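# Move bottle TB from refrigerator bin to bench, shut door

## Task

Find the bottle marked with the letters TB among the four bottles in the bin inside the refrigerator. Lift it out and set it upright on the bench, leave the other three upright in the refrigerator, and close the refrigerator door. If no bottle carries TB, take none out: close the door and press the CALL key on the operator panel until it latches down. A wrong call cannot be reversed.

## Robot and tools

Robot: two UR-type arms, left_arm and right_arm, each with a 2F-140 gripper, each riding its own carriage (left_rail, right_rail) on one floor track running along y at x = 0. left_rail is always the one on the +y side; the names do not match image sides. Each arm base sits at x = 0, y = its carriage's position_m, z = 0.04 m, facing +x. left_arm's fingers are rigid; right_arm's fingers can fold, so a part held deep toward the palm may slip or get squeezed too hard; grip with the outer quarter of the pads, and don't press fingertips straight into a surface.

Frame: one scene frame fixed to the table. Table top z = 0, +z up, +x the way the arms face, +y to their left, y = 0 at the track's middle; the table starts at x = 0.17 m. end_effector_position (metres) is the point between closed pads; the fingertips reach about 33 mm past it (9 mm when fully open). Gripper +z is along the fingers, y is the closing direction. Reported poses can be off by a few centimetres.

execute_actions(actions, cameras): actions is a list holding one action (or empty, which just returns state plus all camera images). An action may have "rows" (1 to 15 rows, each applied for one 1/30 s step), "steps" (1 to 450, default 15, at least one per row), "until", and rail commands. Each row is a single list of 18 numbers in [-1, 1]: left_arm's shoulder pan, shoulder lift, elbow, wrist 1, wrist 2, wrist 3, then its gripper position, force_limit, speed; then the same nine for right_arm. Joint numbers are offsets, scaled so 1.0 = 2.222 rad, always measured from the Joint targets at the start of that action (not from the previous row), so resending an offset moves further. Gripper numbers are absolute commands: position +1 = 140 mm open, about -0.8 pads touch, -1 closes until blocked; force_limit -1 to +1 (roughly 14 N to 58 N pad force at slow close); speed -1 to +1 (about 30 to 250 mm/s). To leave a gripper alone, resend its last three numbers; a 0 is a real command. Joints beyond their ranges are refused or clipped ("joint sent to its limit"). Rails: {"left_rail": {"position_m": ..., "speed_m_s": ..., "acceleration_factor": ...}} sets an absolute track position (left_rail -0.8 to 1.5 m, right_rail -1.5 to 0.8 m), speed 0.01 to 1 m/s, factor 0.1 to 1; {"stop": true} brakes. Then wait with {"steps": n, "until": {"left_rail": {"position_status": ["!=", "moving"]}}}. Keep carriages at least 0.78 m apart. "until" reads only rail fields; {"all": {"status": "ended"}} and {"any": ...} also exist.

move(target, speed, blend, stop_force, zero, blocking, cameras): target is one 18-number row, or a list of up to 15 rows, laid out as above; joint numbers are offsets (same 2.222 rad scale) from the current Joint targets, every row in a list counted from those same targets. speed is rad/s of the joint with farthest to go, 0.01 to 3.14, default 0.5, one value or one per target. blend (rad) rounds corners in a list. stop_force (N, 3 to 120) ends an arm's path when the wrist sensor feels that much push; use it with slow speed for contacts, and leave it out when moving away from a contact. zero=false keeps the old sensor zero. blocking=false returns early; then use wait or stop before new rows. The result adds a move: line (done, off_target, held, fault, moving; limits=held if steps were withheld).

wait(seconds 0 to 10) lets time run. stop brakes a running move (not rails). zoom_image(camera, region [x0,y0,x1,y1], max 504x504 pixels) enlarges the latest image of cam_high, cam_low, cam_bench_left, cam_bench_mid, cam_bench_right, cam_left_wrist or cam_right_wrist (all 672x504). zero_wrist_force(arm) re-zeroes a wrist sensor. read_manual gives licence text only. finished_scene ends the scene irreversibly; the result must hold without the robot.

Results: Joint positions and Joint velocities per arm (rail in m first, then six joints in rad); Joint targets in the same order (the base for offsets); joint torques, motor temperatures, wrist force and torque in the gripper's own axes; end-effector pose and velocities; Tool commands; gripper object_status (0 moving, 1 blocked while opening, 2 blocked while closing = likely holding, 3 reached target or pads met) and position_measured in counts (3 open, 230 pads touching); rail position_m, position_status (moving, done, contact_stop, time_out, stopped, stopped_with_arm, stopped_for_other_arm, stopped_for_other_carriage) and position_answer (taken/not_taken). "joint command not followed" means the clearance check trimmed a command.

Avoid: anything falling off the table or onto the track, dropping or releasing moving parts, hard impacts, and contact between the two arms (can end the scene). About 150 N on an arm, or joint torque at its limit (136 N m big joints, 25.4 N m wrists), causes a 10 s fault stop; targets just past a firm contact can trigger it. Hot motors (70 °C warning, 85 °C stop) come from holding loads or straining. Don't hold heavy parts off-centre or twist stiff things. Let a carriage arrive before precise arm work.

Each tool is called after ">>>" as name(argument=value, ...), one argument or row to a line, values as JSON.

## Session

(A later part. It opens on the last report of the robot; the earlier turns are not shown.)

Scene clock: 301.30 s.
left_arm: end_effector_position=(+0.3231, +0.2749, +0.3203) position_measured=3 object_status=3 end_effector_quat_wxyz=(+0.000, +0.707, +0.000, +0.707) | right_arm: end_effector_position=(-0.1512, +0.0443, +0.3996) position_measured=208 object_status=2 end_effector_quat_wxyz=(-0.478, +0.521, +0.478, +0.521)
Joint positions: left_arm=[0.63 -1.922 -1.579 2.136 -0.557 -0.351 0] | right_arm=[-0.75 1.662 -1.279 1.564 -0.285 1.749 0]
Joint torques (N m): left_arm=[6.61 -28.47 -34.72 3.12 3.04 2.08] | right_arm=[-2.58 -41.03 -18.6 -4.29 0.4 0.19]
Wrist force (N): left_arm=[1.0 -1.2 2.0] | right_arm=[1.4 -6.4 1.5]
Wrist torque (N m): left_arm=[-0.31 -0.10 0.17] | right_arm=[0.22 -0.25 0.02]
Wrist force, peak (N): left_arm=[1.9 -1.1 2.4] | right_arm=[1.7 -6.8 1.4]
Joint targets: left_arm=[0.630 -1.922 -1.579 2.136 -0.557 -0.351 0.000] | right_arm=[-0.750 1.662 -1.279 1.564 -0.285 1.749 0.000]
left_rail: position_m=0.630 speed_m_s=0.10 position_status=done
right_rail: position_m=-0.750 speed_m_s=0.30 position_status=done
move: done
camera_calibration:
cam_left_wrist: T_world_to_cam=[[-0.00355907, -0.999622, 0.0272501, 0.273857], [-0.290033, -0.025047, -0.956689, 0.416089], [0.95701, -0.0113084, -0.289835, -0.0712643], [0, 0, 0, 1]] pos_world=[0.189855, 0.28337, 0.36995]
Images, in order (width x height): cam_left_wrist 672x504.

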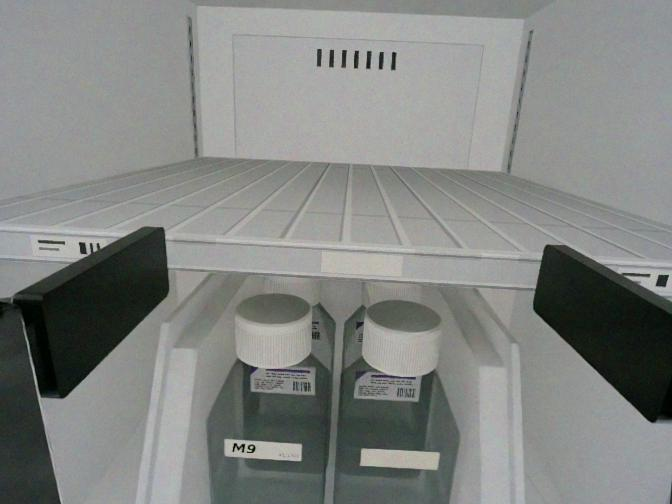

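>>> zoom_image(
  camera="cam_left_wrist",
  region=[210, 340, 340, 470],
)

>>> zoom_image(
  camera="cam_left_wrist",
  region=[330, 340, 460, 470],
)

Scaled by 3.877 from the camera's 672x504 image, which has a finer 960x720 frame.

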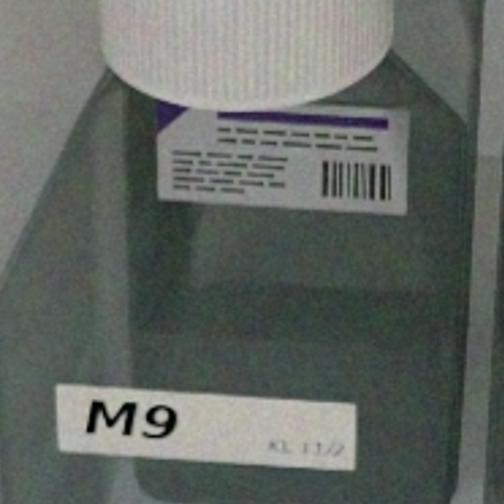

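Scaled by 3.877 from the camera's 672x504 image, which has a finer 960x720 frame.

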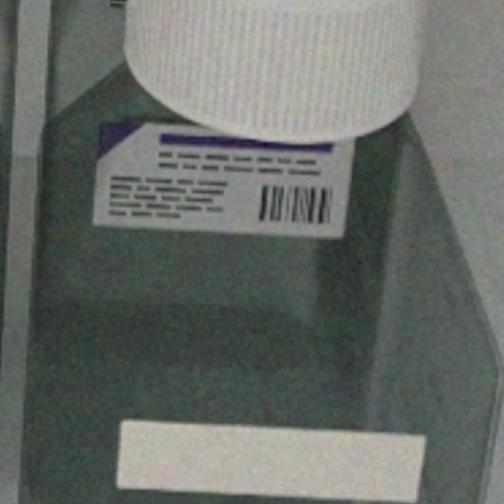

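>>> move(
  target=[
    [-0.0093,0.1372,0.0112,-0.1483,-0.0095,0,1,-1,-0.5,0,0,0,0,0,0,-1,-0.5,-1],
    [-0.0093,0.1372,0.0112,-0.1483,-0.0095,0.7069,1,-1,-0.5,0,0,0,0,0,0,-1,-0.5,-1],
  ],
  speed=0.6,
  cameras=["cam_left_wrist"],
)

>>> zoom_image(
  camera="cam_left_wrist",
  region=[240, 140, 480, 400],
)

Scene clock: 310.00 s.
left_arm: end_effector_position=(+0.3003, +0.2352, +0.2051) position_measured=3 object_status=3 end_effector_quat_wxyz=(+0.500, -0.500, +0.500, -0.500) | right_arm: end_effector_position=(-0.1512, +0.0443, +0.3996) position_measured=208 object_status=2 end_effector_quat_wxyz=(-0.478, +0.521, +0.478, +0.521)
Joint positions: left_arm=[0.63 -1.942 -1.274 2.161 -0.887 -0.372 1.57] | right_arm=[-0.75 1.662 -1.279 1.564 -0.285 1.749 0]
Joint torques (N m): left_arm=[-8.64 -14.4 -0.27 -1.55 -2.69 2.35] | right_arm=[-1.79 -40.11 -14.27 -4.17 0.36 0.24]
Wrist force (N): left_arm=[0.5 -1.4 1.7] | right_arm=[1.5 -6.6 1.6]
Wrist torque (N m): left_arm=[-0.04 -0.20 0.14] | right_arm=[0.19 -0.25 0.02]
Wrist force, peak (N): left_arm=[2.6 -1.5 2.5] | right_arm=[1.5 -6.8 1.6]
Joint targets: left_arm=[0.630 -1.942 -1.274 2.161 -0.887 -0.372 1.570] | right_arm=[-0.750 1.662 -1.279 1.564 -0.285 1.749 0.000]
left_rail: position_m=0.630 speed_m_s=0.10 position_status=done
right_rail: position_m=-0.750 speed_m_s=0.30 position_status=done
move: done
camera_calibration:
cam_left_wrist: T_world_to_cam=[[-0.00330035, -0.0273832, -0.99962, 0.219118], [-0.290331, 0.956593, -0.025246, -0.123508], [0.956921, 0.290137, -0.0111073, -0.211292], [0, 0, 0, 1]] pos_world=[0.167054, 0.185451, 0.21357]
Images, in order (width x height): cam_left_wrist 672x504.

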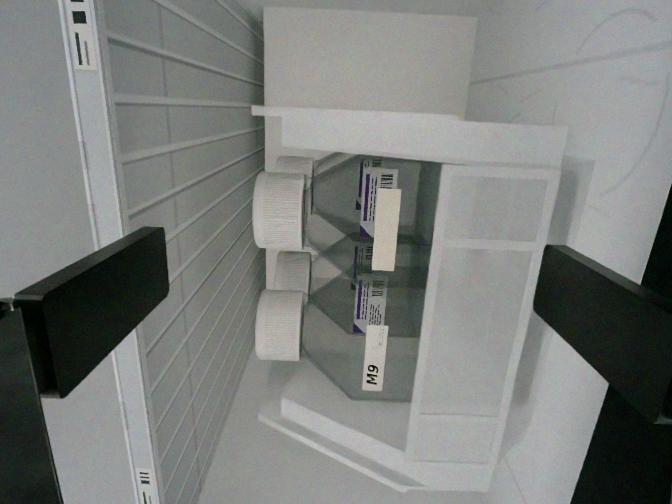

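Scaled by 1.938 from the camera's 672x504 image, which has a finer 960x720 frame.

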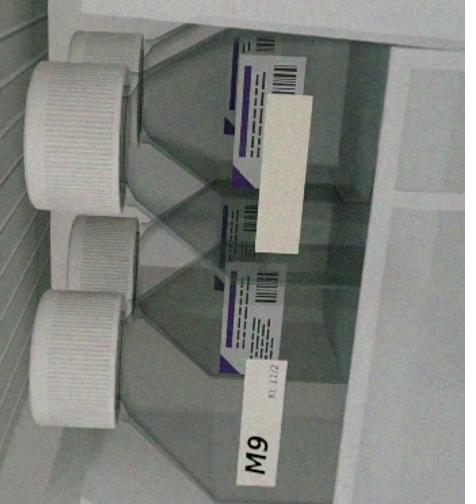

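>>> move(
  target=[-0.012,-0.0569,0.0177,0.0392,-0.0117,-0.7069,-0.324,-1,-0.5,0,0,0,0,0,0,-1,-0.5,-1],
  speed=0.6,
)

>>> execute_actions(
  actions=[
    {"left_rail":{"position_m":0.74,"speed_m_s":0.1},"steps":150,"until":{"all":{"status":"ended"}}},
  ],
  cameras=["cam_left_wrist"],
)

>>> zoom_image(
  camera="cam_left_wrist",
  region=[210, 90, 500, 320],
)

Scene clock: 324.93 s.
left_arm: end_effector_position=(+0.3001, +0.2600, +0.2403) position_measured=170 object_status=3 end_effector_quat_wxyz=(+0.000, +0.707, +0.000, +0.707) | right_arm: end_effector_position=(-0.1512, +0.0443, +0.3996) position_measured=208 object_status=2 end_effector_quat_wxyz=(-0.478, +0.521, +0.478, +0.521)
Joint positions: left_arm=[0.63 -1.969 -1.4 2.201 -0.8 -0.398 0] | right_arm=[-0.75 1.662 -1.279 1.564 -0.285 1.749 0]
Joint torques (N m): left_arm=[-8.3 -32.91 -0.91 3.11 -2.71 -2.06] | right_arm=[-0.58 -39.63 -13.76 -4.01 0.43 0.44]
Wrist force (N): left_arm=[-0.1 -0.7 1.5] | right_arm=[1.3 -6.5 1.3]
Wrist torque (N m): left_arm=[-0.13 0.08 0.15] | right_arm=[0.20 -0.22 0.02]
Wrist force, peak (N): left_arm=[0.4 -1.4 2.0] | right_arm=[1.5 -6.9 1.5]
Joint targets: left_arm=[0.630 -1.969 -1.400 2.201 -0.800 -0.398 0.000] | right_arm=[-0.750 1.662 -1.279 1.564 -0.285 1.749 0.000]
left_rail: position_m=0.630 speed_m_s=0.10 position_status=done
right_rail: position_m=-0.750 speed_m_s=0.30 position_status=done
move: done

Scene clock: 326.47 s.
left_arm: end_effector_position=(+0.3001, +0.3700, +0.2403) position_measured=170 object_status=3 end_effector_quat_wxyz=(+0.000, +0.707, +0.000, +0.707) | right_arm: end_effector_position=(-0.1512, +0.0443, +0.3996) position_measured=208 object_status=2 end_effector_quat_wxyz=(-0.478, +0.521, +0.478, +0.521)
Joint positions: left_arm=[0.74 -1.969 -1.4 2.201 -0.8 -0.398 0] | right_arm=[-0.75 1.662 -1.279 1.564 -0.285 1.749 0]
Joint torques (N m): left_arm=[-3.37 -30.53 -5.21 2.61 -1.87 -2.2] | right_arm=[-1.02 -39.43 -14.32 -3.98 0.32 0.44]
Wrist force (N): left_arm=[-0.1 -0.7 1.5] | right_arm=[1.6 -6.6 1.6]
Wrist torque (N m): left_arm=[-0.13 0.08 0.15] | right_arm=[0.17 -0.27 0.02]
Wrist force, peak (N): left_arm=[0.1 -1.7 1.6] | right_arm=[1.6 -6.8 1.5]
Joint targets: left_arm=[0.740 -1.969 -1.400 2.201 -0.800 -0.398 0.000] | right_arm=[-0.750 1.662 -1.279 1.564 -0.285 1.749 0.000]
Tool commands: left_gripper/position=-0.324 left_gripper/force_limit=-1.0 left_gripper/speed=-0.5 right_gripper/position=-1.0 right_gripper/force_limit=-0.5 right_gripper/speed=-1.0
left_rail: position_m=0.740 speed_m_s=0.10 position_status=done
right_rail: position_m=-0.750 speed_m_s=0.30 position_status=done
camera_calibration:
cam_left_wrist: T_world_to_cam=[[-0.00381147, -0.999625, 0.0271192, 0.3712], [-0.289947, -0.0248497, -0.95672, 0.335188], [0.957035, -0.0115097, -0.289744, -0.0713179], [0, 0, 0, 1]] pos_world=[0.166855, 0.378569, 0.289951]
Images, in order (width x height): cam_left_wrist 672x504.

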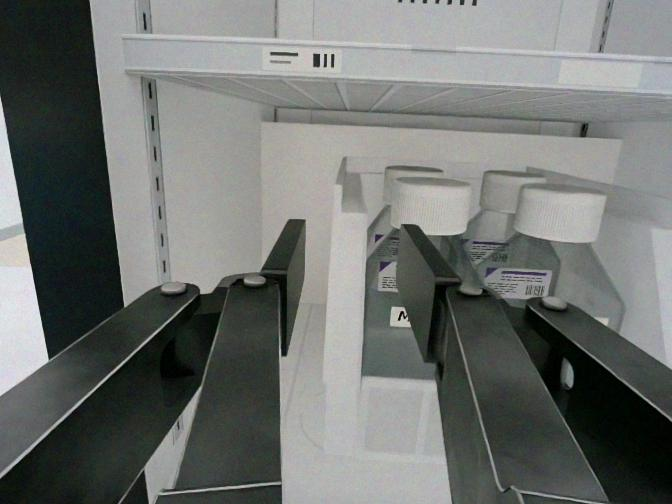

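Scaled by 1.738 from the camera's 672x504 image, which has a finer 960x720 frame.

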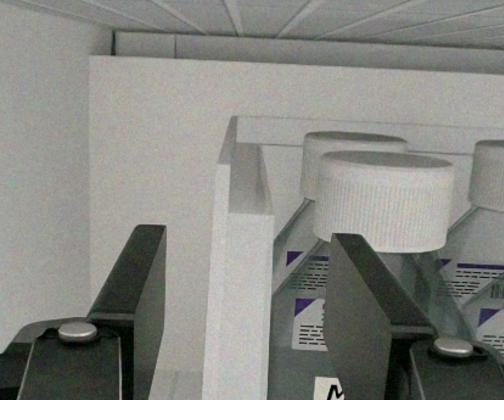

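>>> move(
  target=[0.0737,0.0069,-0.0005,-0.0064,0.0737,0,-0.324,0,-1,0,0,0,0,0,0,-1,-0.5,-1],
  speed=0.1,
  stop_force=8,
  cameras=["cam_left_wrist"],
)

>>> execute_actions(
  actions=[
    {"rows":[[0,0,0,0,0,0,-1,0,-1,0,0,0,0,0,0,-1,-0.5,-1]],"steps":60},
  ],
  cameras=["cam_left_wrist"],
)

Scene clock: 332.30 s.
left_arm: end_effector_position=(+0.3600, +0.3709, +0.2352) position_measured=170 object_status=3 end_effector_quat_wxyz=(+0.000, +0.707, +0.000, +0.707) | right_arm: end_effector_position=(-0.1512, +0.0443, +0.3996) position_measured=208 object_status=2 end_effector_quat_wxyz=(-0.478, +0.521, +0.478, +0.521)
Joint positions: left_arm=[0.74 -1.805 -1.385 2.2 -0.814 -0.234 0] | right_arm=[-0.75 1.662 -1.279 1.564 -0.285 1.749 0]
Joint torques (N m): left_arm=[6.3 -10.89 -30.46 -1.7 3.01 -2.15] | right_arm=[-0.05 -39.44 -14.81 -3.98 0.34 0.51]
Wrist force (N): left_arm=[0.4 -1.0 1.5] | right_arm=[1.4 -6.6 1.5]
Wrist torque (N m): left_arm=[-0.20 -0.02 0.18] | right_arm=[0.18 -0.25 0.02]
Wrist force, peak (N): left_arm=[0.3 -1.3 1.6] | right_arm=[1.3 -6.9 1.5]
Joint targets: left_arm=[0.740 -1.805 -1.385 2.200 -0.814 -0.234 0.000] | right_arm=[-0.750 1.662 -1.279 1.564 -0.285 1.749 0.000]
left_rail: position_m=0.740 speed_m_s=0.10 position_status=done
right_rail: position_m=-0.750 speed_m_s=0.30 position_status=done
move: done
camera_calibration:
cam_left_wrist: T_world_to_cam=[[-0.00380908, -0.999625, 0.0271183, 0.372363], [-0.290038, -0.0248484, -0.956692, 0.347804], [0.957007, -0.0115095, -0.289835, -0.130051], [0, 0, 0, 1]] pos_world=[0.226755, 0.379369, 0.28495]
Images, in order (width x height): cam_left_wrist 672x504.

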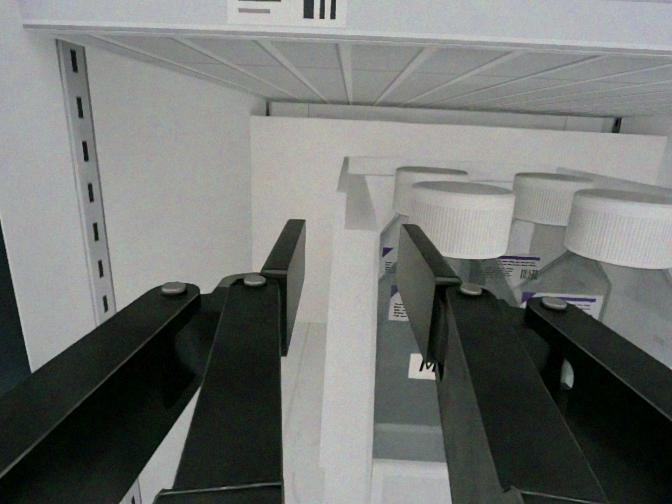

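Scene clock: 334.50 s.
left_arm: end_effector_position=(+0.3600, +0.3708, +0.2352) position_measured=203 object_status=2 end_effector_quat_wxyz=(+0.000, +0.707, +0.000, +0.707) | right_arm: end_effector_position=(-0.1512, +0.0443, +0.3996) position_measured=208 object_status=2 end_effector_quat_wxyz=(-0.478, +0.521, +0.478, +0.521)
Joint positions: left_arm=[0.74 -1.805 -1.385 2.2 -0.814 -0.234 0] | right_arm=[-0.75 1.662 -1.279 1.564 -0.285 1.749 0]
Joint torques (N m): left_arm=[6.41 -13.45 -9.07 3.2 -4.27 -2.09] | right_arm=[-0.06 -39.52 -14.44 -3.96 0.37 0.55]
Wrist force (N): left_arm=[0.4 3.1 -3.6] | right_arm=[2.0 -5.7 1.7]
Wrist torque (N m): left_arm=[-0.54 -0.02 0.07] | right_arm=[0.17 -0.27 0.02]
Wrist force, peak (N): left_arm=[0.3 5.0 2.6] | right_arm=[1.5 -7.0 1.3]
Joint targets: left_arm=[0.740 -1.805 -1.385 2.200 -0.814 -0.234 0.000] | right_arm=[-0.750 1.662 -1.279 1.564 -0.285 1.749 0.000]
left_rail: position_m=0.740 speed_m_s=0.10 position_status=done
right_rail: position_m=-0.750 speed_m_s=0.30 position_status=done
camera_calibration:
cam_left_wrist: T_world_to_cam=[[-0.00380908, -0.999625, 0.0271183, 0.372363], [-0.290038, -0.0248484, -0.956692, 0.347804], [0.957007, -0.0115095, -0.289835, -0.130051], [0, 0, 0, 1]] pos_world=[0.226755, 0.379369, 0.28495]
Images, in order (width x height): cam_left_wrist 672x504.

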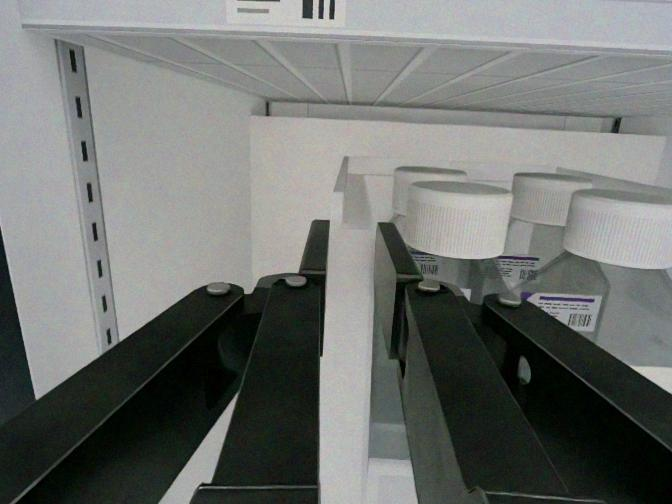

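>>> move(
  target=[
    [-0.0683,-0.0032,0.0037,-0.0009,-0.0684,0,-1,0,-1,0,0,0,0,0,0,-1,-0.5,-1],
    [-0.1324,0.0017,-0.0025,0.0004,-0.1325,0,-1,0,-1,0,0,0,0,0,0,-1,-0.5,-1],
  ],
  speed=0.1,
  blend=0.02,
  stop_force=25,
  cameras=["cam_left_wrist"],
)

Scene clock: 339.37 s.
left_arm: end_effector_position=(+0.2498, +0.3707, +0.2353) position_measured=204 object_status=2 end_effector_quat_wxyz=(+0.000, +0.707, +0.000, +0.707) | right_arm: end_effector_position=(-0.1512, +0.0443, +0.3996) position_measured=208 object_status=2 end_effector_quat_wxyz=(-0.478, +0.521, +0.478, +0.521)
Joint positions: left_arm=[0.74 -2.099 -1.381 2.194 -0.813 -0.529 0] | right_arm=[-0.75 1.662 -1.279 1.564 -0.285 1.749 0]
Joint torques (N m): left_arm=[-11.41 -9.11 -30.5 3.36 -2.69 -1.04] | right_arm=[-0.06 -38.82 -14.58 -3.89 0.4 0.6]
Wrist force (N): left_arm=[2.6 0.3 8.6] | right_arm=[1.0 -7.2 1.1]
Wrist torque (N m): left_arm=[0.18 0.33 -0.43] | right_arm=[0.20 -0.21 0.02]
Wrist force, peak (N): left_arm=[2.8 0.4 9.0] | right_arm=[1.2 -7.6 1.3]
Joint targets: left_arm=[0.740 -2.099 -1.381 2.194 -0.813 -0.529 0.000] | right_arm=[-0.750 1.662 -1.279 1.564 -0.285 1.749 0.000]
left_rail: position_m=0.740 speed_m_s=0.10 position_status=done
right_rail: position_m=-0.750 speed_m_s=0.30 position_status=done
move: done
camera_calibration:
cam_left_wrist: T_world_to_cam=[[-0.00356418, -0.999605, 0.0278829, 0.371586], [-0.29034, -0.0256476, -0.95658, 0.31624], [0.956917, -0.011505, -0.290134, -0.0244673], [0, 0, 0, 1]] pos_world=[0.116555, 0.379269, 0.285049]
Images, in order (width x height): cam_left_wrist 672x504.

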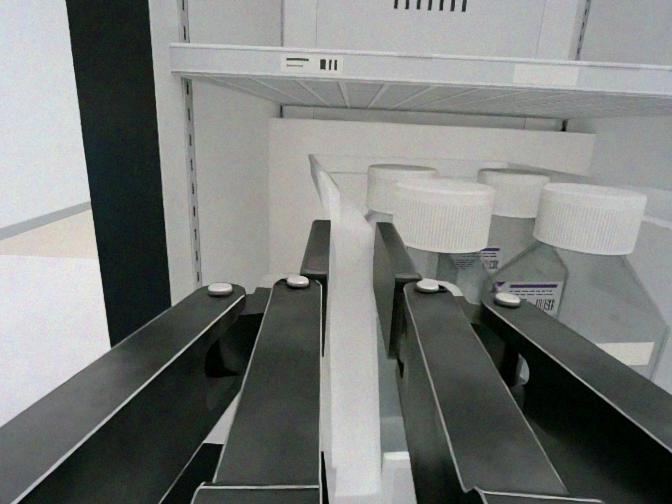

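>>> move(
  target=[0,0,0,0,0,0,-0.25,0,-1,0,0,0,0,0,0,-1,-0.5,-1],
)

>>> move(
  target=[-0.0527,0.0107,-0.0141,0.0034,-0.0527,0,-0.25,0,-1,0,0,0,0,0,0,-1,-0.5,-1],
  speed=0.2,
)

>>> execute_actions(
  actions=[
    {"left_rail":{"position_m":0.62,"speed_m_s":0.1},"steps":150,"until":{"all":{"status":"ended"}}},
  ],
  cameras=["cam_left_wrist"],
)

>>> zoom_image(
  camera="cam_left_wrist",
  region=[160, 60, 500, 320],
)

Scene clock: 341.67 s.
left_arm: end_effector_position=(+0.2498, +0.3707, +0.2353) position_measured=160 object_status=0 end_effector_quat_wxyz=(+0.000, +0.707, +0.000, +0.707) | right_arm: end_effector_position=(-0.1512, +0.0443, +0.3996) position_measured=208 object_status=2 end_effector_quat_wxyz=(-0.478, +0.521, +0.478, +0.521)
Joint positions: left_arm=[0.74 -2.099 -1.381 2.194 -0.813 -0.529 0] | right_arm=[-0.75 1.662 -1.279 1.564 -0.285 1.749 0]
Joint torques (N m): left_arm=[2.27 -13.21 -25.89 1.37 -2.24 -0.31] | right_arm=[0.11 -38.72 -14.29 -3.86 0.35 0.55]
Wrist force (N): left_arm=[0.6 -1.2 1.5] | right_arm=[1.4 -6.0 1.4]
Wrist torque (N m): left_arm=[-0.30 -0.10 0.16] | right_arm=[0.18 -0.25 0.02]
Wrist force, peak (N): left_arm=[2.7 0.5 9.0] | right_arm=[1.2 -7.4 1.4]
Joint targets: left_arm=[0.740 -2.099 -1.381 2.194 -0.813 -0.529 0.000] | right_arm=[-0.750 1.662 -1.279 1.564 -0.285 1.749 0.000]
left_rail: position_m=0.740 speed_m_s=0.10 position_status=done
right_rail: position_m=-0.750 speed_m_s=0.30 position_status=done
move: done

Scene clock: 342.80 s.
left_arm: end_effector_position=(+0.2000, +0.3708, +0.2353) position_measured=160 object_status=3 end_effector_quat_wxyz=(+0.000, +0.707, +0.000, +0.707) | right_arm: end_effector_position=(-0.1512, +0.0443, +0.3996) position_measured=208 object_status=2 end_effector_quat_wxyz=(-0.478, +0.521, +0.478, +0.521)
Joint positions: left_arm=[0.74 -2.216 -1.358 2.163 -0.806 -0.645 0] | right_arm=[-0.75 1.662 -1.279 1.564 -0.285 1.749 0]
Joint torques (N m): left_arm=[-9.59 -10.61 -30.37 3.66 -2.71 -0.02] | right_arm=[-0.14 -38.69 -14.59 -3.87 0.42 0.64]
Wrist force (N): left_arm=[0.5 -1.3 1.2] | right_arm=[1.1 -5.9 1.4]
Wrist torque (N m): left_arm=[-0.34 -0.06 0.16] | right_arm=[0.19 -0.20 0.02]
Wrist force, peak (N): left_arm=[0.6 -1.4 2.3] | right_arm=[1.5 -6.1 1.6]
Joint targets: left_arm=[0.740 -2.217 -1.358 2.163 -0.806 -0.646 0.000] | right_arm=[-0.750 1.662 -1.279 1.564 -0.285 1.749 0.000]
left_rail: position_m=0.740 speed_m_s=0.10 position_status=done
right_rail: position_m=-0.750 speed_m_s=0.30 position_status=done
move: done

Scene clock: 344.43 s.
left_arm: end_effector_position=(+0.1999, +0.2508, +0.2353) position_measured=160 object_status=3 end_effector_quat_wxyz=(+0.000, +0.707, +0.000, +0.707) | right_arm: end_effector_position=(-0.1512, +0.0443, +0.3996) position_measured=208 object_status=2 end_effector_quat_wxyz=(-0.478, +0.521, +0.478, +0.521)
Joint positions: left_arm=[0.62 -2.217 -1.358 2.163 -0.806 -0.646 0] | right_arm=[-0.75 1.662 -1.279 1.564 -0.285 1.749 0]
Joint torques (N m): left_arm=[-8.04 -13.34 -25.06 1.43 -2.54 0.53] | right_arm=[0.39 -38.69 -14.75 -3.88 0.42 0.57]
Wrist force (N): left_arm=[0.6 -1.2 1.2] | right_arm=[1.3 -5.8 1.3]
Wrist torque (N m): left_arm=[-0.31 -0.08 0.16] | right_arm=[0.22 -0.24 0.02]
Wrist force, peak (N): left_arm=[0.5 -2.3 1.3] | right_arm=[1.7 -6.4 1.6]
Joint targets: left_arm=[0.620 -2.217 -1.358 2.163 -0.806 -0.646 0.000] | right_arm=[-0.750 1.662 -1.279 1.564 -0.285 1.749 0.000]
Tool commands: left_gripper/position=-0.25 left_gripper/force_limit=+0.0 left_gripper/speed=-1.0 right_gripper/position=-1.0 right_gripper/force_limit=-0.5 right_gripper/speed=-1.0
left_rail: position_m=0.620 speed_m_s=0.10 position_status=done
right_rail: position_m=-0.750 speed_m_s=0.30 position_status=done
camera_calibration:
cam_left_wrist: T_world_to_cam=[[-0.00359238, -0.999607, 0.0277919, 0.251484], [-0.29034, -0.0255522, -0.956582, 0.298621], [0.956917, -0.0115055, -0.290134, 0.0219983], [0, 0, 0, 1]] pos_world=[0.0665547, 0.259269, 0.285049]
Images, in order (width x height): cam_left_wrist 672x504.

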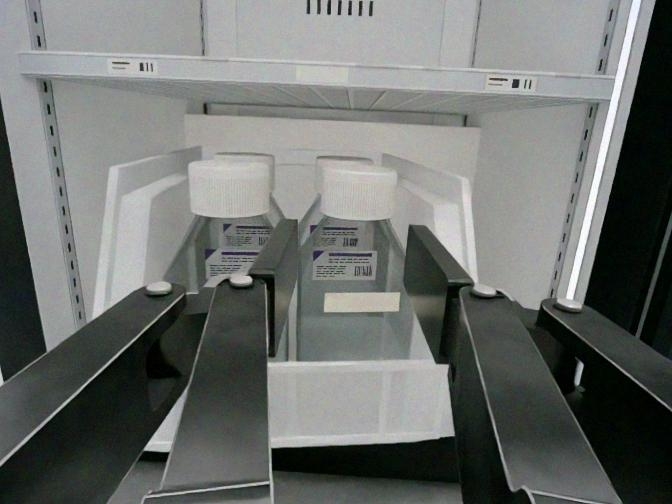

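Scaled by 1.482 from the camera's 672x504 image, which has a finer 960x720 frame.

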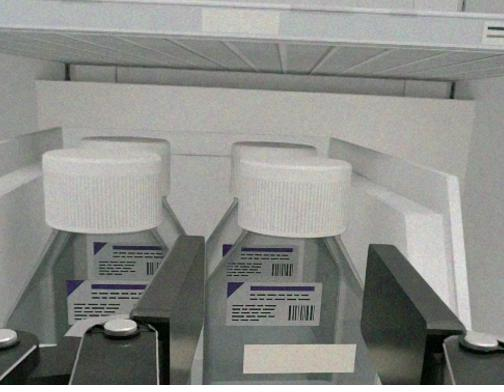

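>>> zoom_image(
  camera="cam_left_wrist",
  region=[300, 130, 500, 290],
)

Scaled by 2.520 from the camera's 672x504 image, which has a finer 960x720 frame.

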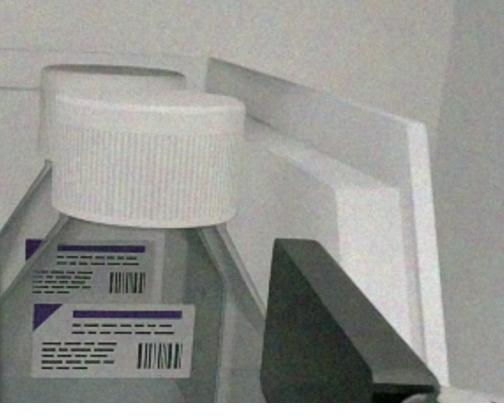

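>>> move(
  target=[
    [0.0047,-0.0179,-0.0197,0.038,0.0046,0,-0.055,0,-1,0,0,0,0,0,0,-1,-0.5,-1],
    [0.122,-0.0298,-0.0049,0.0351,0.1219,0,-0.055,0,-1,0,0,0,0,0,0,-1,-0.5,-1],
  ],
  speed=0.15,
  blend=[0.01,0],
  stop_force=8,
  cameras=["cam_left_wrist"],
)

>>> zoom_image(
  camera="cam_left_wrist",
  region=[200, 130, 500, 350],
)

Scene clock: 351.10 s.
left_arm: end_effector_position=(+0.3053, +0.2409, +0.2623) position_measured=136 object_status=3 end_effector_quat_wxyz=(+0.000, +0.707, +0.000, +0.707) | right_arm: end_effector_position=(-0.1512, +0.0443, +0.3996) position_measured=208 object_status=2 end_effector_quat_wxyz=(-0.478, +0.521, +0.478, +0.521)
Joint positions: left_arm=[0.62 -1.945 -1.424 2.152 -0.728 -0.375 0] | right_arm=[-0.75 1.662 -1.279 1.564 -0.285 1.749 0]
Joint torques (N m): left_arm=[7.04 -33.22 -2.84 -1.57 3 2.4] | right_arm=[0.67 -38.43 -15.17 -3.74 0.59 0.67]
Wrist force (N): left_arm=[0.4 -0.9 1.9] | right_arm=[1.3 -6.1 1.5]
Wrist torque (N m): left_arm=[-0.25 -0.02 0.19] | right_arm=[0.16 -0.24 0.02]
Wrist force, peak (N): left_arm=[0.2 -1.0 2.5] | right_arm=[1.2 -6.3 1.5]
Joint targets: left_arm=[0.620 -1.945 -1.424 2.152 -0.728 -0.375 0.000] | right_arm=[-0.750 1.662 -1.279 1.564 -0.285 1.749 0.000]
left_rail: position_m=0.620 speed_m_s=0.10 position_status=done
right_rail: position_m=-0.750 speed_m_s=0.30 position_status=done
move: done
camera_calibration:
cam_left_wrist: T_world_to_cam=[[-0.00339995, -0.999627, 0.0270966, 0.241409], [-0.289937, -0.0249474, -0.95672, 0.354527], [0.95704, -0.0111091, -0.289744, -0.0714115], [0, 0, 0, 1]] pos_world=[0.171955, 0.24937, 0.311951]
Images, in order (width x height): cam_left_wrist 672x504.

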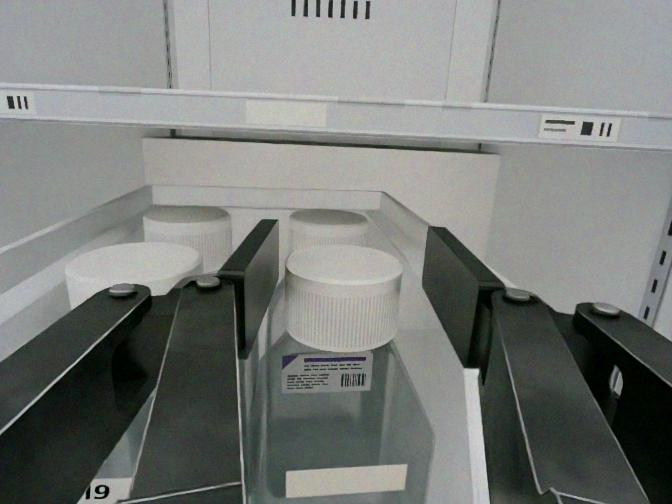

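Scaled by 1.680 from the camera's 672x504 image, which has a finer 960x720 frame.

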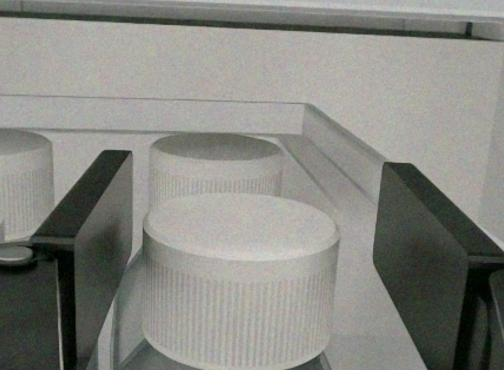

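>>> execute_actions(
  actions=[
    {"rows":[[0,0,0,0,0,0,-1,0,-1,0,0,0,0,0,0,-1,-0.5,-1]],"steps":60},
  ],
  cameras=["cam_left_wrist"],
)

Scene clock: 354.27 s.
left_arm: end_effector_position=(+0.3053, +0.2409, +0.2623) position_measured=161 object_status=2 end_effector_quat_wxyz=(+0.000, +0.707, +0.000, +0.707) | right_arm: end_effector_position=(-0.1512, +0.0443, +0.3996) position_measured=208 object_status=2 end_effector_quat_wxyz=(-0.478, +0.521, +0.478, +0.521)
Joint positions: left_arm=[0.62 -1.945 -1.424 2.152 -0.728 -0.375 0] | right_arm=[-0.75 1.662 -1.279 1.564 -0.285 1.749 0]
Joint torques (N m): left_arm=[3.81 -32.29 -6.43 1.47 2.97 1.46] | right_arm=[0.36 -38.47 -15.18 -3.72 0.59 0.68]
Wrist force (N): left_arm=[-2.3 -1.1 1.5] | right_arm=[1.6 -5.9 1.4]
Wrist torque (N m): left_arm=[-0.25 0.06 0.17] | right_arm=[0.19 -0.24 0.02]
Wrist force, peak (N): left_arm=[-2.5 -1.2 1.9] | right_arm=[1.5 -6.1 1.5]
Joint targets: left_arm=[0.620 -1.945 -1.424 2.152 -0.728 -0.375 0.000] | right_arm=[-0.750 1.662 -1.279 1.564 -0.285 1.749 0.000]
left_rail: position_m=0.620 speed_m_s=0.10 position_status=done
right_rail: position_m=-0.750 speed_m_s=0.30 position_status=done
camera_calibration:
cam_left_wrist: T_world_to_cam=[[-0.00339995, -0.999627, 0.0270966, 0.241409], [-0.289937, -0.0249474, -0.95672, 0.354527], [0.95704, -0.0111091, -0.289744, -0.0714115], [0, 0, 0, 1]] pos_world=[0.171955, 0.24937, 0.311951]
Images, in order (width x height): cam_left_wrist 672x504.

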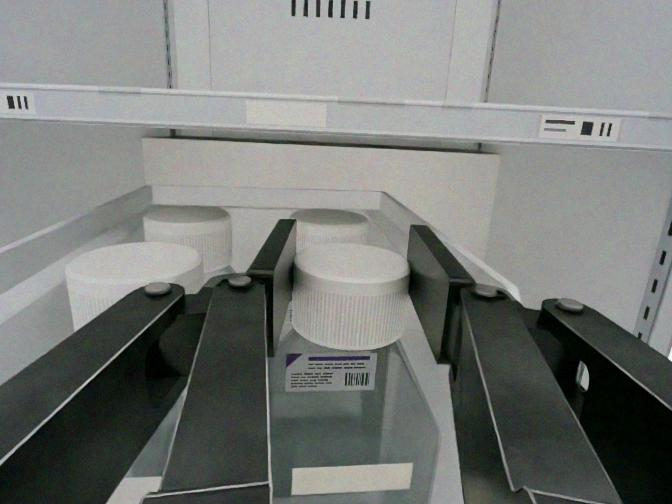

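>>> move(
  target=[-0.0409,0.0021,-0.0025,0.0004,-0.0405,0,-1,0,-1,0,0,0,0,0,0,-1,-0.5,-1],
  speed=0.05,
  stop_force=25,
  cameras=["cam_left_wrist"],
)

Scene clock: 357.80 s.
left_arm: end_effector_position=(+0.2699, +0.2407, +0.2623) position_measured=161 object_status=2 end_effector_quat_wxyz=(+0.000, +0.707, +0.000, +0.707) | right_arm: end_effector_position=(-0.1512, +0.0443, +0.3996) position_measured=208 object_status=2 end_effector_quat_wxyz=(-0.478, +0.521, +0.478, +0.521)
Joint positions: left_arm=[0.62 -2.036 -1.419 2.146 -0.727 -0.465 0] | right_arm=[-0.75 1.662 -1.279 1.564 -0.285 1.749 0]
Joint torques (N m): left_arm=[-8.8 -7.1 -29.7 0.75 -2.72 -0.45] | right_arm=[1.02 -38.76 -14.76 -3.7 0.64 0.73]
Wrist force (N): left_arm=[20.5 -0.9 2.8] | right_arm=[-0.3 -6.2 1.4]
Wrist torque (N m): left_arm=[-0.27 -0.33 0.45] | right_arm=[0.17 -0.23 0.02]
Wrist force, peak (N): left_arm=[22.9 -5.9 5.2] | right_arm=[-0.2 -6.4 1.5]
Joint targets: left_arm=[0.620 -2.036 -1.419 2.146 -0.727 -0.465 0.000] | right_arm=[-0.750 1.662 -1.279 1.564 -0.285 1.749 0.000]
left_rail: position_m=0.620 speed_m_s=0.10 position_status=done
right_rail: position_m=-0.750 speed_m_s=0.30 position_status=done
move: done
camera_calibration:
cam_left_wrist: T_world_to_cam=[[-0.00425249, -0.999625, 0.0270465, 0.241319], [-0.289957, -0.0246521, -0.956722, 0.344219], [0.95703, -0.0119108, -0.289743, -0.037429], [0, 0, 0, 1]] pos_world=[0.136656, 0.249268, 0.311951]
Images, in order (width x height): cam_left_wrist 672x504.

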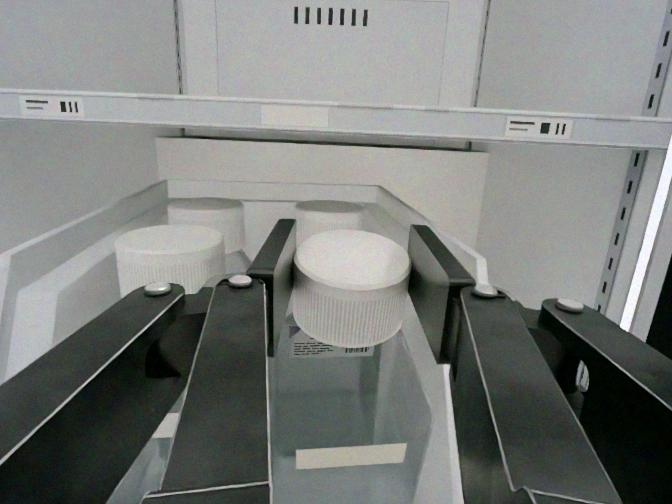

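>>> move(
  target=[0,-0.0237,-0.0167,0.0404,0,0,-1,0,-1,0,0,0,0,0,0,-1,-0.5,-1],
  speed=0.06,
  stop_force=30,
  cameras=["cam_left_wrist"],
)

Scene clock: 361.67 s.
left_arm: end_effector_position=(+0.2699, +0.2407, +0.2924) position_measured=161 object_status=2 end_effector_quat_wxyz=(+0.000, +0.707, +0.000, +0.707) | right_arm: end_effector_position=(-0.1512, +0.0443, +0.3996) position_measured=208 object_status=2 end_effector_quat_wxyz=(-0.478, +0.521, +0.478, +0.521)
Joint positions: left_arm=[0.62 -2.036 -1.472 2.109 -0.637 -0.465 0] | right_arm=[-0.75 1.662 -1.279 1.564 -0.285 1.749 0]
Joint torques (N m): left_arm=[0.22 -33.39 -34.05 3.9 3.11 -2.11] | right_arm=[1.55 -38.51 -15.3 -3.66 0.62 0.68]
Wrist force (N): left_arm=[-4.5 -0.8 2.2] | right_arm=[1.4 -6.2 1.5]
Wrist torque (N m): left_arm=[-0.22 0.08 0.17] | right_arm=[0.17 -0.22 0.02]
Wrist force, peak (N): left_arm=[20.8 -0.9 2.8] | right_arm=[1.6 -6.4 1.6]
Joint targets: left_arm=[0.620 -2.036 -1.472 2.109 -0.637 -0.465 0.000] | right_arm=[-0.750 1.662 -1.279 1.564 -0.285 1.749 0.000]
left_rail: position_m=0.620 speed_m_s=0.10 position_status=done
right_rail: position_m=-0.750 speed_m_s=0.30 position_status=done
move: done
camera_calibration:
cam_left_wrist: T_world_to_cam=[[-0.00425249, -0.999625, 0.0270465, 0.240505], [-0.289957, -0.0246521, -0.956722, 0.373017], [0.95703, -0.0119108, -0.289743, -0.0287078], [0, 0, 0, 1]] pos_world=[0.136656, 0.249268, 0.342051]
Images, in order (width x height): cam_left_wrist 672x504.

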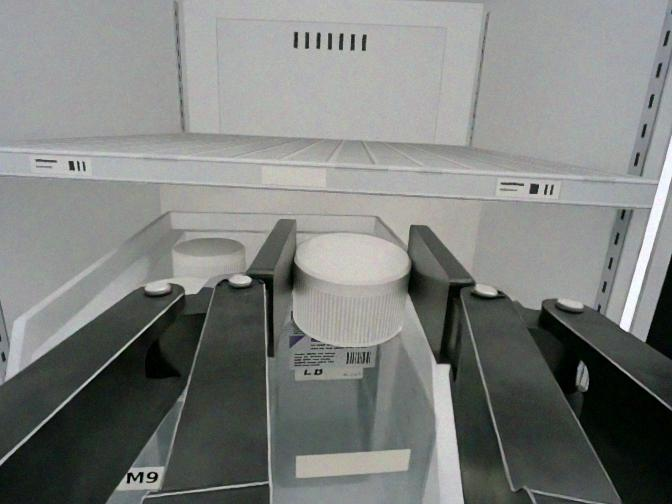

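>>> zoom_image(
  camera="cam_left_wrist",
  region=[260, 320, 440, 490],
)

>>> zoom_image(
  camera="cam_left_wrist",
  region=[280, 330, 390, 400],
)

Scaled by 2.800 from the camera's 672x504 image, which has a finer 960x720 frame.

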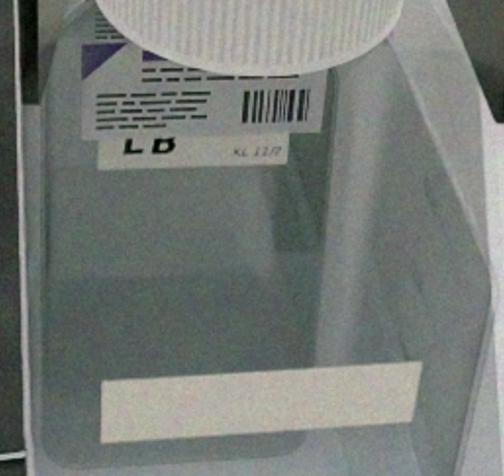

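Scaled by 4.582 from the camera's 672x504 image, which has a finer 960x720 frame.

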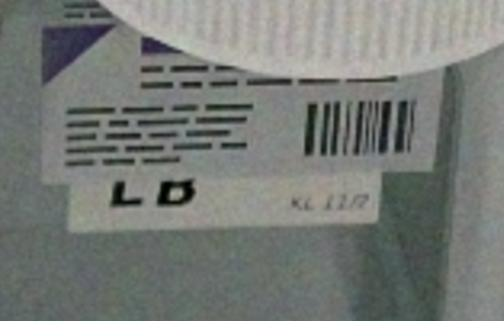

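>>> move(
  target=[0,-0.0377,-0.0405,0.0782,0,0,-1,0,-1,0,0,0,0,0,0,-1,-0.5,-1],
  speed=0.08,
  stop_force=30,
  cameras=["cam_left_wrist","cam_right_wrist"],
)

>>> zoom_image(
  camera="cam_left_wrist",
  region=[180, 250, 440, 500],
)

Scene clock: 365.97 s.
left_arm: end_effector_position=(+0.2699, +0.2407, +0.3524) position_measured=161 object_status=2 end_effector_quat_wxyz=(+0.000, +0.707, +0.000, +0.707) | right_arm: end_effector_position=(-0.1512, +0.0443, +0.3996) position_measured=208 object_status=2 end_effector_quat_wxyz=(-0.478, +0.521, +0.478, +0.521)
Joint positions: left_arm=[0.62 -2.036 -1.556 2.019 -0.463 -0.465 0] | right_arm=[-0.75 1.662 -1.279 1.564 -0.285 1.749 0]
Joint torques (N m): left_arm=[5.41 -31.29 -35.95 3.91 2.98 -2.02] | right_arm=[1.88 -37.74 -15.53 -3.64 0.65 0.79]
Wrist force (N): left_arm=[-4.4 -0.8 1.7] | right_arm=[1.6 -6.0 1.4]
Wrist torque (N m): left_arm=[-0.18 0.01 0.19] | right_arm=[0.21 -0.25 0.02]
Wrist force, peak (N): left_arm=[-4.7 -0.8 2.1] | right_arm=[1.5 -6.5 1.4]
Joint targets: left_arm=[0.620 -2.036 -1.556 2.019 -0.463 -0.465 0.000] | right_arm=[-0.750 1.662 -1.279 1.564 -0.285 1.749 0.000]
left_rail: position_m=0.620 speed_m_s=0.10 position_status=done
right_rail: position_m=-0.750 speed_m_s=0.30 position_status=done
move: done
camera_calibration:
cam_left_wrist: T_world_to_cam=[[-0.00425249, -0.999625, 0.0270465, 0.238881], [-0.289957, -0.0246521, -0.956722, 0.430391], [0.95703, -0.0119108, -0.289743, -0.0112275], [0, 0, 0, 1]] pos_world=[0.136556, 0.249268, 0.402051]
cam_right_wrist: T_world_to_cam=[[0.990447, -0.133004, -0.0363833, 0.17117], [-0.0733485, -0.28475, -0.955791, 0.401202], [0.116764, 0.94933, -0.291786, 0.235511], [0, 0, 0, 1]] pos_world=[-0.167607, -0.0865686, 0.458412]
Images, in order (width x height): cam_left_wrist 672x504, cam_right_wrist 672x504.

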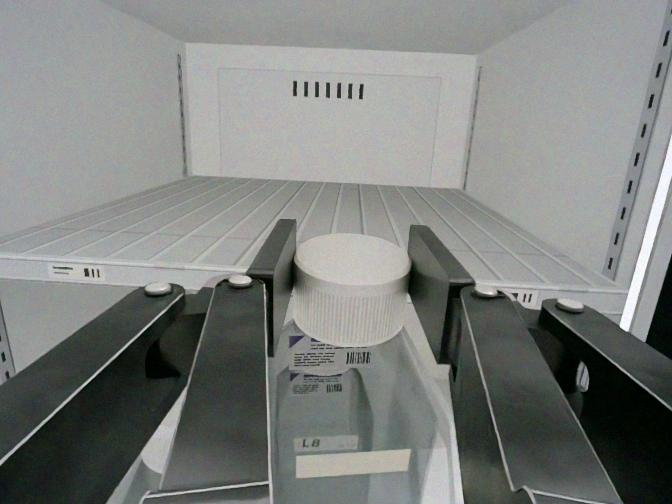

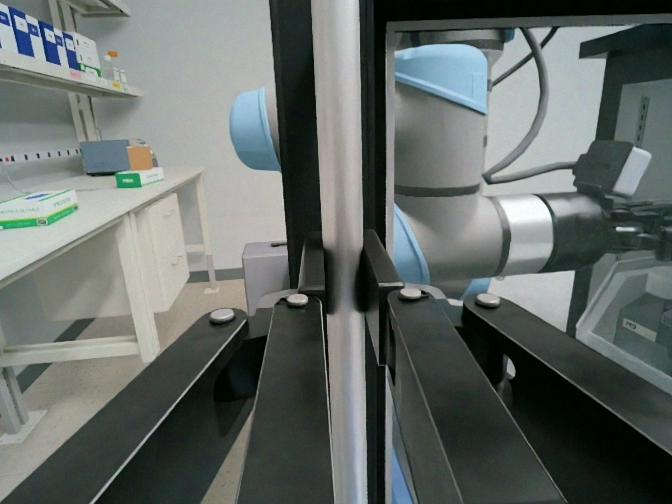

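Scaled by 1.938 from the camera's 672x504 image, which has a finer 960x720 frame.

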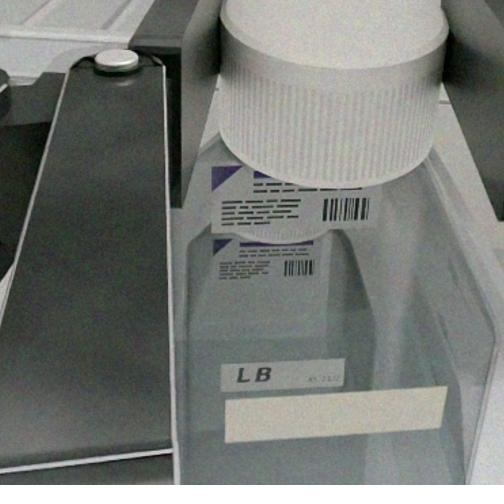

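>>> move(
  target=[-0.1598,0.0568,-0.0622,0.0054,-0.1599,0,-1,0,-1,0,0,0,0,0,0,-1,-0.5,-1],
  speed=0.25,
)

>>> execute_actions(
  actions=[
    {"left_rail":{"position_m":1.15,"speed_m_s":0.2,"acceleration_factor":0.4},"steps":200,"until":{"all":{"status":"ended"}}},
  ],
  cameras=["cam_left_wrist","cam_bench_left"],
)

Scene clock: 372.57 s.
left_arm: end_effector_position=(+0.1002, +0.2409, +0.3525) position_measured=161 object_status=2 end_effector_quat_wxyz=(+0.000, +0.707, +0.000, +0.707) | right_arm: end_effector_position=(-0.1512, +0.0443, +0.3996) position_measured=208 object_status=2 end_effector_quat_wxyz=(-0.478, +0.521, +0.478, +0.521)
Joint positions: left_arm=[0.62 -2.391 -1.429 1.881 -0.451 -0.82 0] | right_arm=[-0.75 1.662 -1.279 1.564 -0.285 1.749 0]
Joint torques (N m): left_arm=[-9.53 -13.16 -34.39 4.9 -2.79 -2.01] | right_arm=[1.78 -38.29 -15.25 -3.5 0.73 0.85]
Wrist force (N): left_arm=[-4.2 -1.7 1.6] | right_arm=[1.5 -6.1 1.3]
Wrist torque (N m): left_arm=[-0.45 0.05 0.19] | right_arm=[0.19 -0.23 0.02]
Wrist force, peak (N): left_arm=[-4.5 -0.6 2.9] | right_arm=[1.7 -6.3 1.7]
Joint targets: left_arm=[0.620 -2.391 -1.429 1.881 -0.451 -0.820 0.000] | right_arm=[-0.750 1.662 -1.279 1.564 -0.285 1.749 0.000]
left_rail: position_m=0.620 speed_m_s=0.10 position_status=done
right_rail: position_m=-0.750 speed_m_s=0.30 position_status=done
move: done

Scene clock: 376.27 s.
left_arm: end_effector_position=(+0.1000, +0.7709, +0.3525) position_measured=161 object_status=2 end_effector_quat_wxyz=(+0.000, +0.707, +0.000, +0.707) | right_arm: end_effector_position=(-0.1512, +0.0443, +0.3996) position_measured=208 object_status=2 end_effector_quat_wxyz=(-0.478, +0.521, +0.478, +0.521)
Joint positions: left_arm=[1.15 -2.391 -1.429 1.881 -0.451 -0.82 0] | right_arm=[-0.75 1.662 -1.279 1.564 -0.285 1.749 0]
Joint torques (N m): left_arm=[-4.71 -14.25 -24.23 3.31 -1.26 -2.03] | right_arm=[2.26 -37.62 -15.66 -3.56 0.64 0.81]
Wrist force (N): left_arm=[-4.2 -1.6 1.5] | right_arm=[1.6 -6.3 1.5]
Wrist torque (N m): left_arm=[-0.43 0.06 0.19] | right_arm=[0.14 -0.25 0.02]
Wrist force, peak (N): left_arm=[-4.3 -2.3 1.6] | right_arm=[1.8 -6.3 1.7]
Joint targets: left_arm=[1.150 -2.391 -1.429 1.881 -0.451 -0.820 0.000] | right_arm=[-0.750 1.662 -1.279 1.564 -0.285 1.749 0.000]
Tool commands: left_gripper/position=-1.0 left_gripper/force_limit=+0.0 left_gripper/speed=-1.0 right_gripper/position=-1.0 right_gripper/force_limit=-0.5 right_gripper/speed=-1.0
left_rail: position_m=1.150 speed_m_s=0.20 position_status=done
right_rail: position_m=-0.750 speed_m_s=0.30 position_status=done
camera_calibration:
cam_left_wrist: T_world_to_cam=[[-0.00400488, -0.999623, 0.0271792, 0.768111], [-0.28986, -0.0248521, -0.956746, 0.394492], [0.957061, -0.0117098, -0.289651, 0.157428], [0, 0, 0, 1]] pos_world=[-0.0332444, 0.779469, 0.402151]
Images, in order (width x height): cam_bench_left 672x504, cam_left_wrist 672x504.

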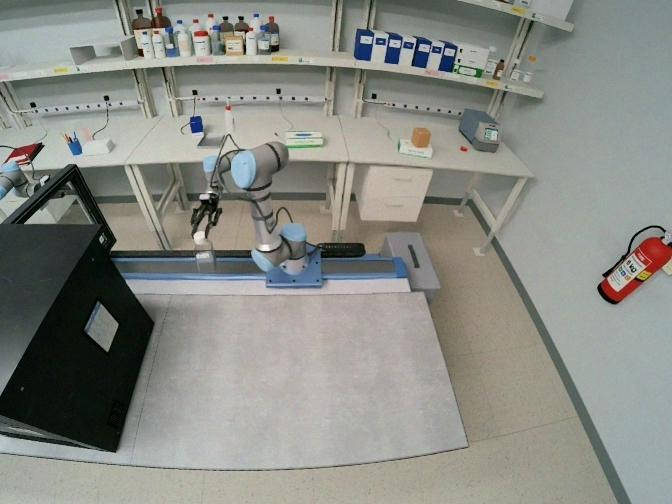

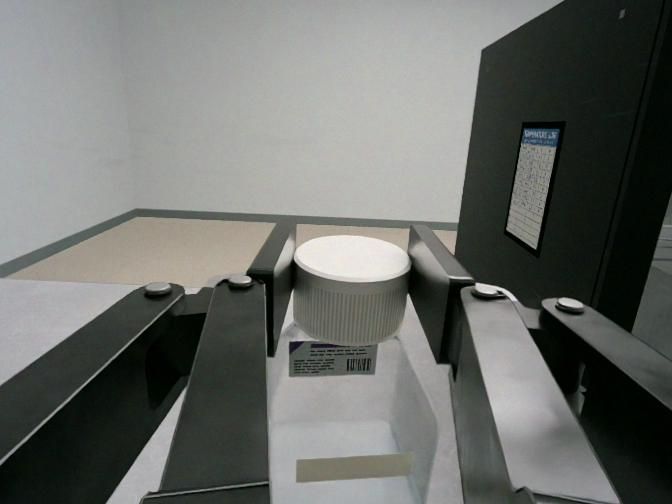

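>>> zoom_image(
  camera="cam_bench_left",
  region=[170, 210, 250, 290],
)

>>> move(
  target=[
    [0.3157,-0.0477,0.0528,-0.005,0.3158,0,-1,0,-1,0,0,0,0,0,0,-1,-0.5,-1],
    [0.3157,0.0963,0.142,-0.2383,0.3158,0,-1,0,-1,0,0,0,0,0,0,-1,-0.5,-1],
  ],
  speed=0.3,
  cameras=["cam_left_wrist","cam_bench_left"],
)

>>> zoom_image(
  camera="cam_bench_left",
  region=[120, 220, 300, 400],
)

Scaled by 6.300 from the camera's 672x504 image, which has a finer 960x720 frame.

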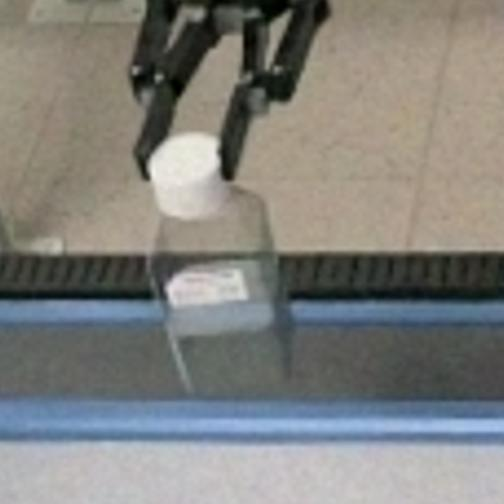

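Scene clock: 382.03 s.
left_arm: end_effector_position=(+0.4000, +0.7705, +0.1754) position_measured=161 object_status=2 end_effector_quat_wxyz=(+0.000, +0.707, +0.000, +0.707) | right_arm: end_effector_position=(-0.1512, +0.0443, +0.3996) position_measured=208 object_status=2 end_effector_quat_wxyz=(-0.478, +0.521, +0.478, +0.521)
Joint positions: left_arm=[1.15 -1.69 -1.216 2.196 -0.98 -0.118 0] | right_arm=[-0.75 1.662 -1.279 1.564 -0.285 1.749 0]
Joint torques (N m): left_arm=[4.7 -8.88 5.5 -2.27 1.1 -2.01] | right_arm=[1.6 -37.35 -15.82 -3.59 0.7 0.88]
Wrist force (N): left_arm=[22.1 0.9 4.9] | right_arm=[1.8 -6.0 1.8]
Wrist torque (N m): left_arm=[-0.34 -0.40 0.22] | right_arm=[0.19 -0.29 0.02]
Wrist force, peak (N): left_arm=[22.5 0.3 4.5] | right_arm=[2.1 -6.4 1.5]
Joint targets: left_arm=[1.150 -1.690 -1.215 2.196 -0.981 -0.118 0.000] | right_arm=[-0.750 1.662 -1.279 1.564 -0.285 1.749 0.000]
left_rail: position_m=1.150 speed_m_s=0.20 position_status=done
right_rail: position_m=-0.750 speed_m_s=0.30 position_status=done
move: done
camera_calibration:
cam_left_wrist: T_world_to_cam=[[-0.0042501, -0.999625, 0.0270456, 0.773823], [-0.290048, -0.0246508, -0.956695, 0.311881], [0.957003, -0.0119106, -0.289835, -0.180779], [0, 0, 0, 1]] pos_world=[0.266756, 0.779068, 0.225051]
Images, in order (width x height): cam_bench_left 672x504, cam_left_wrist 672x504.

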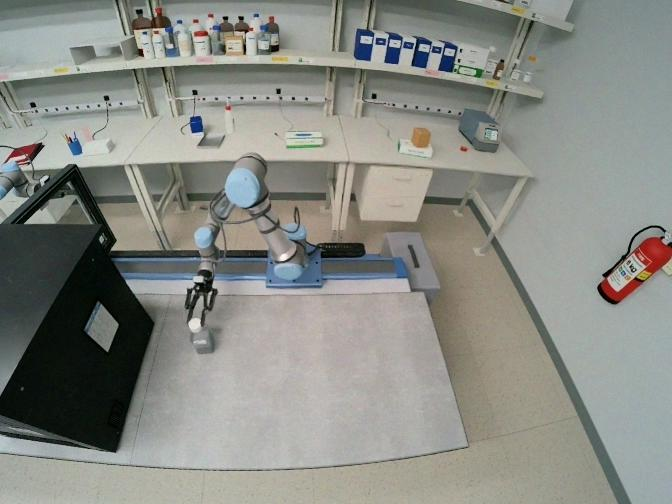

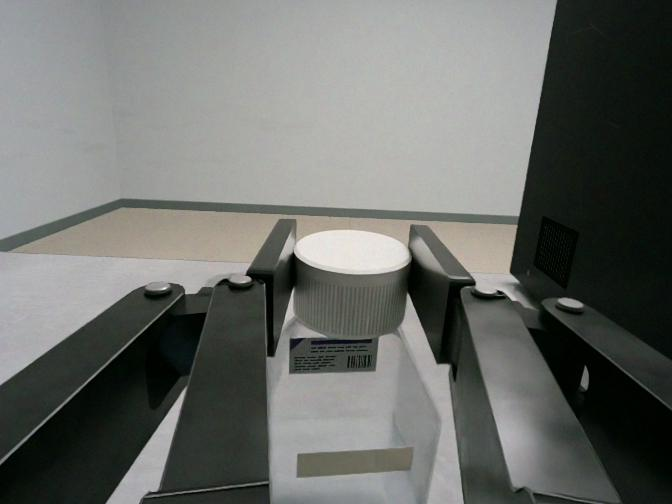

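Scaled by 2.800 from the camera's 672x504 image, which has a finer 960x720 frame.

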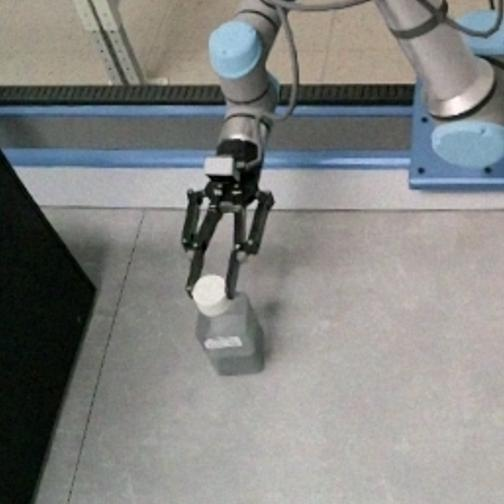

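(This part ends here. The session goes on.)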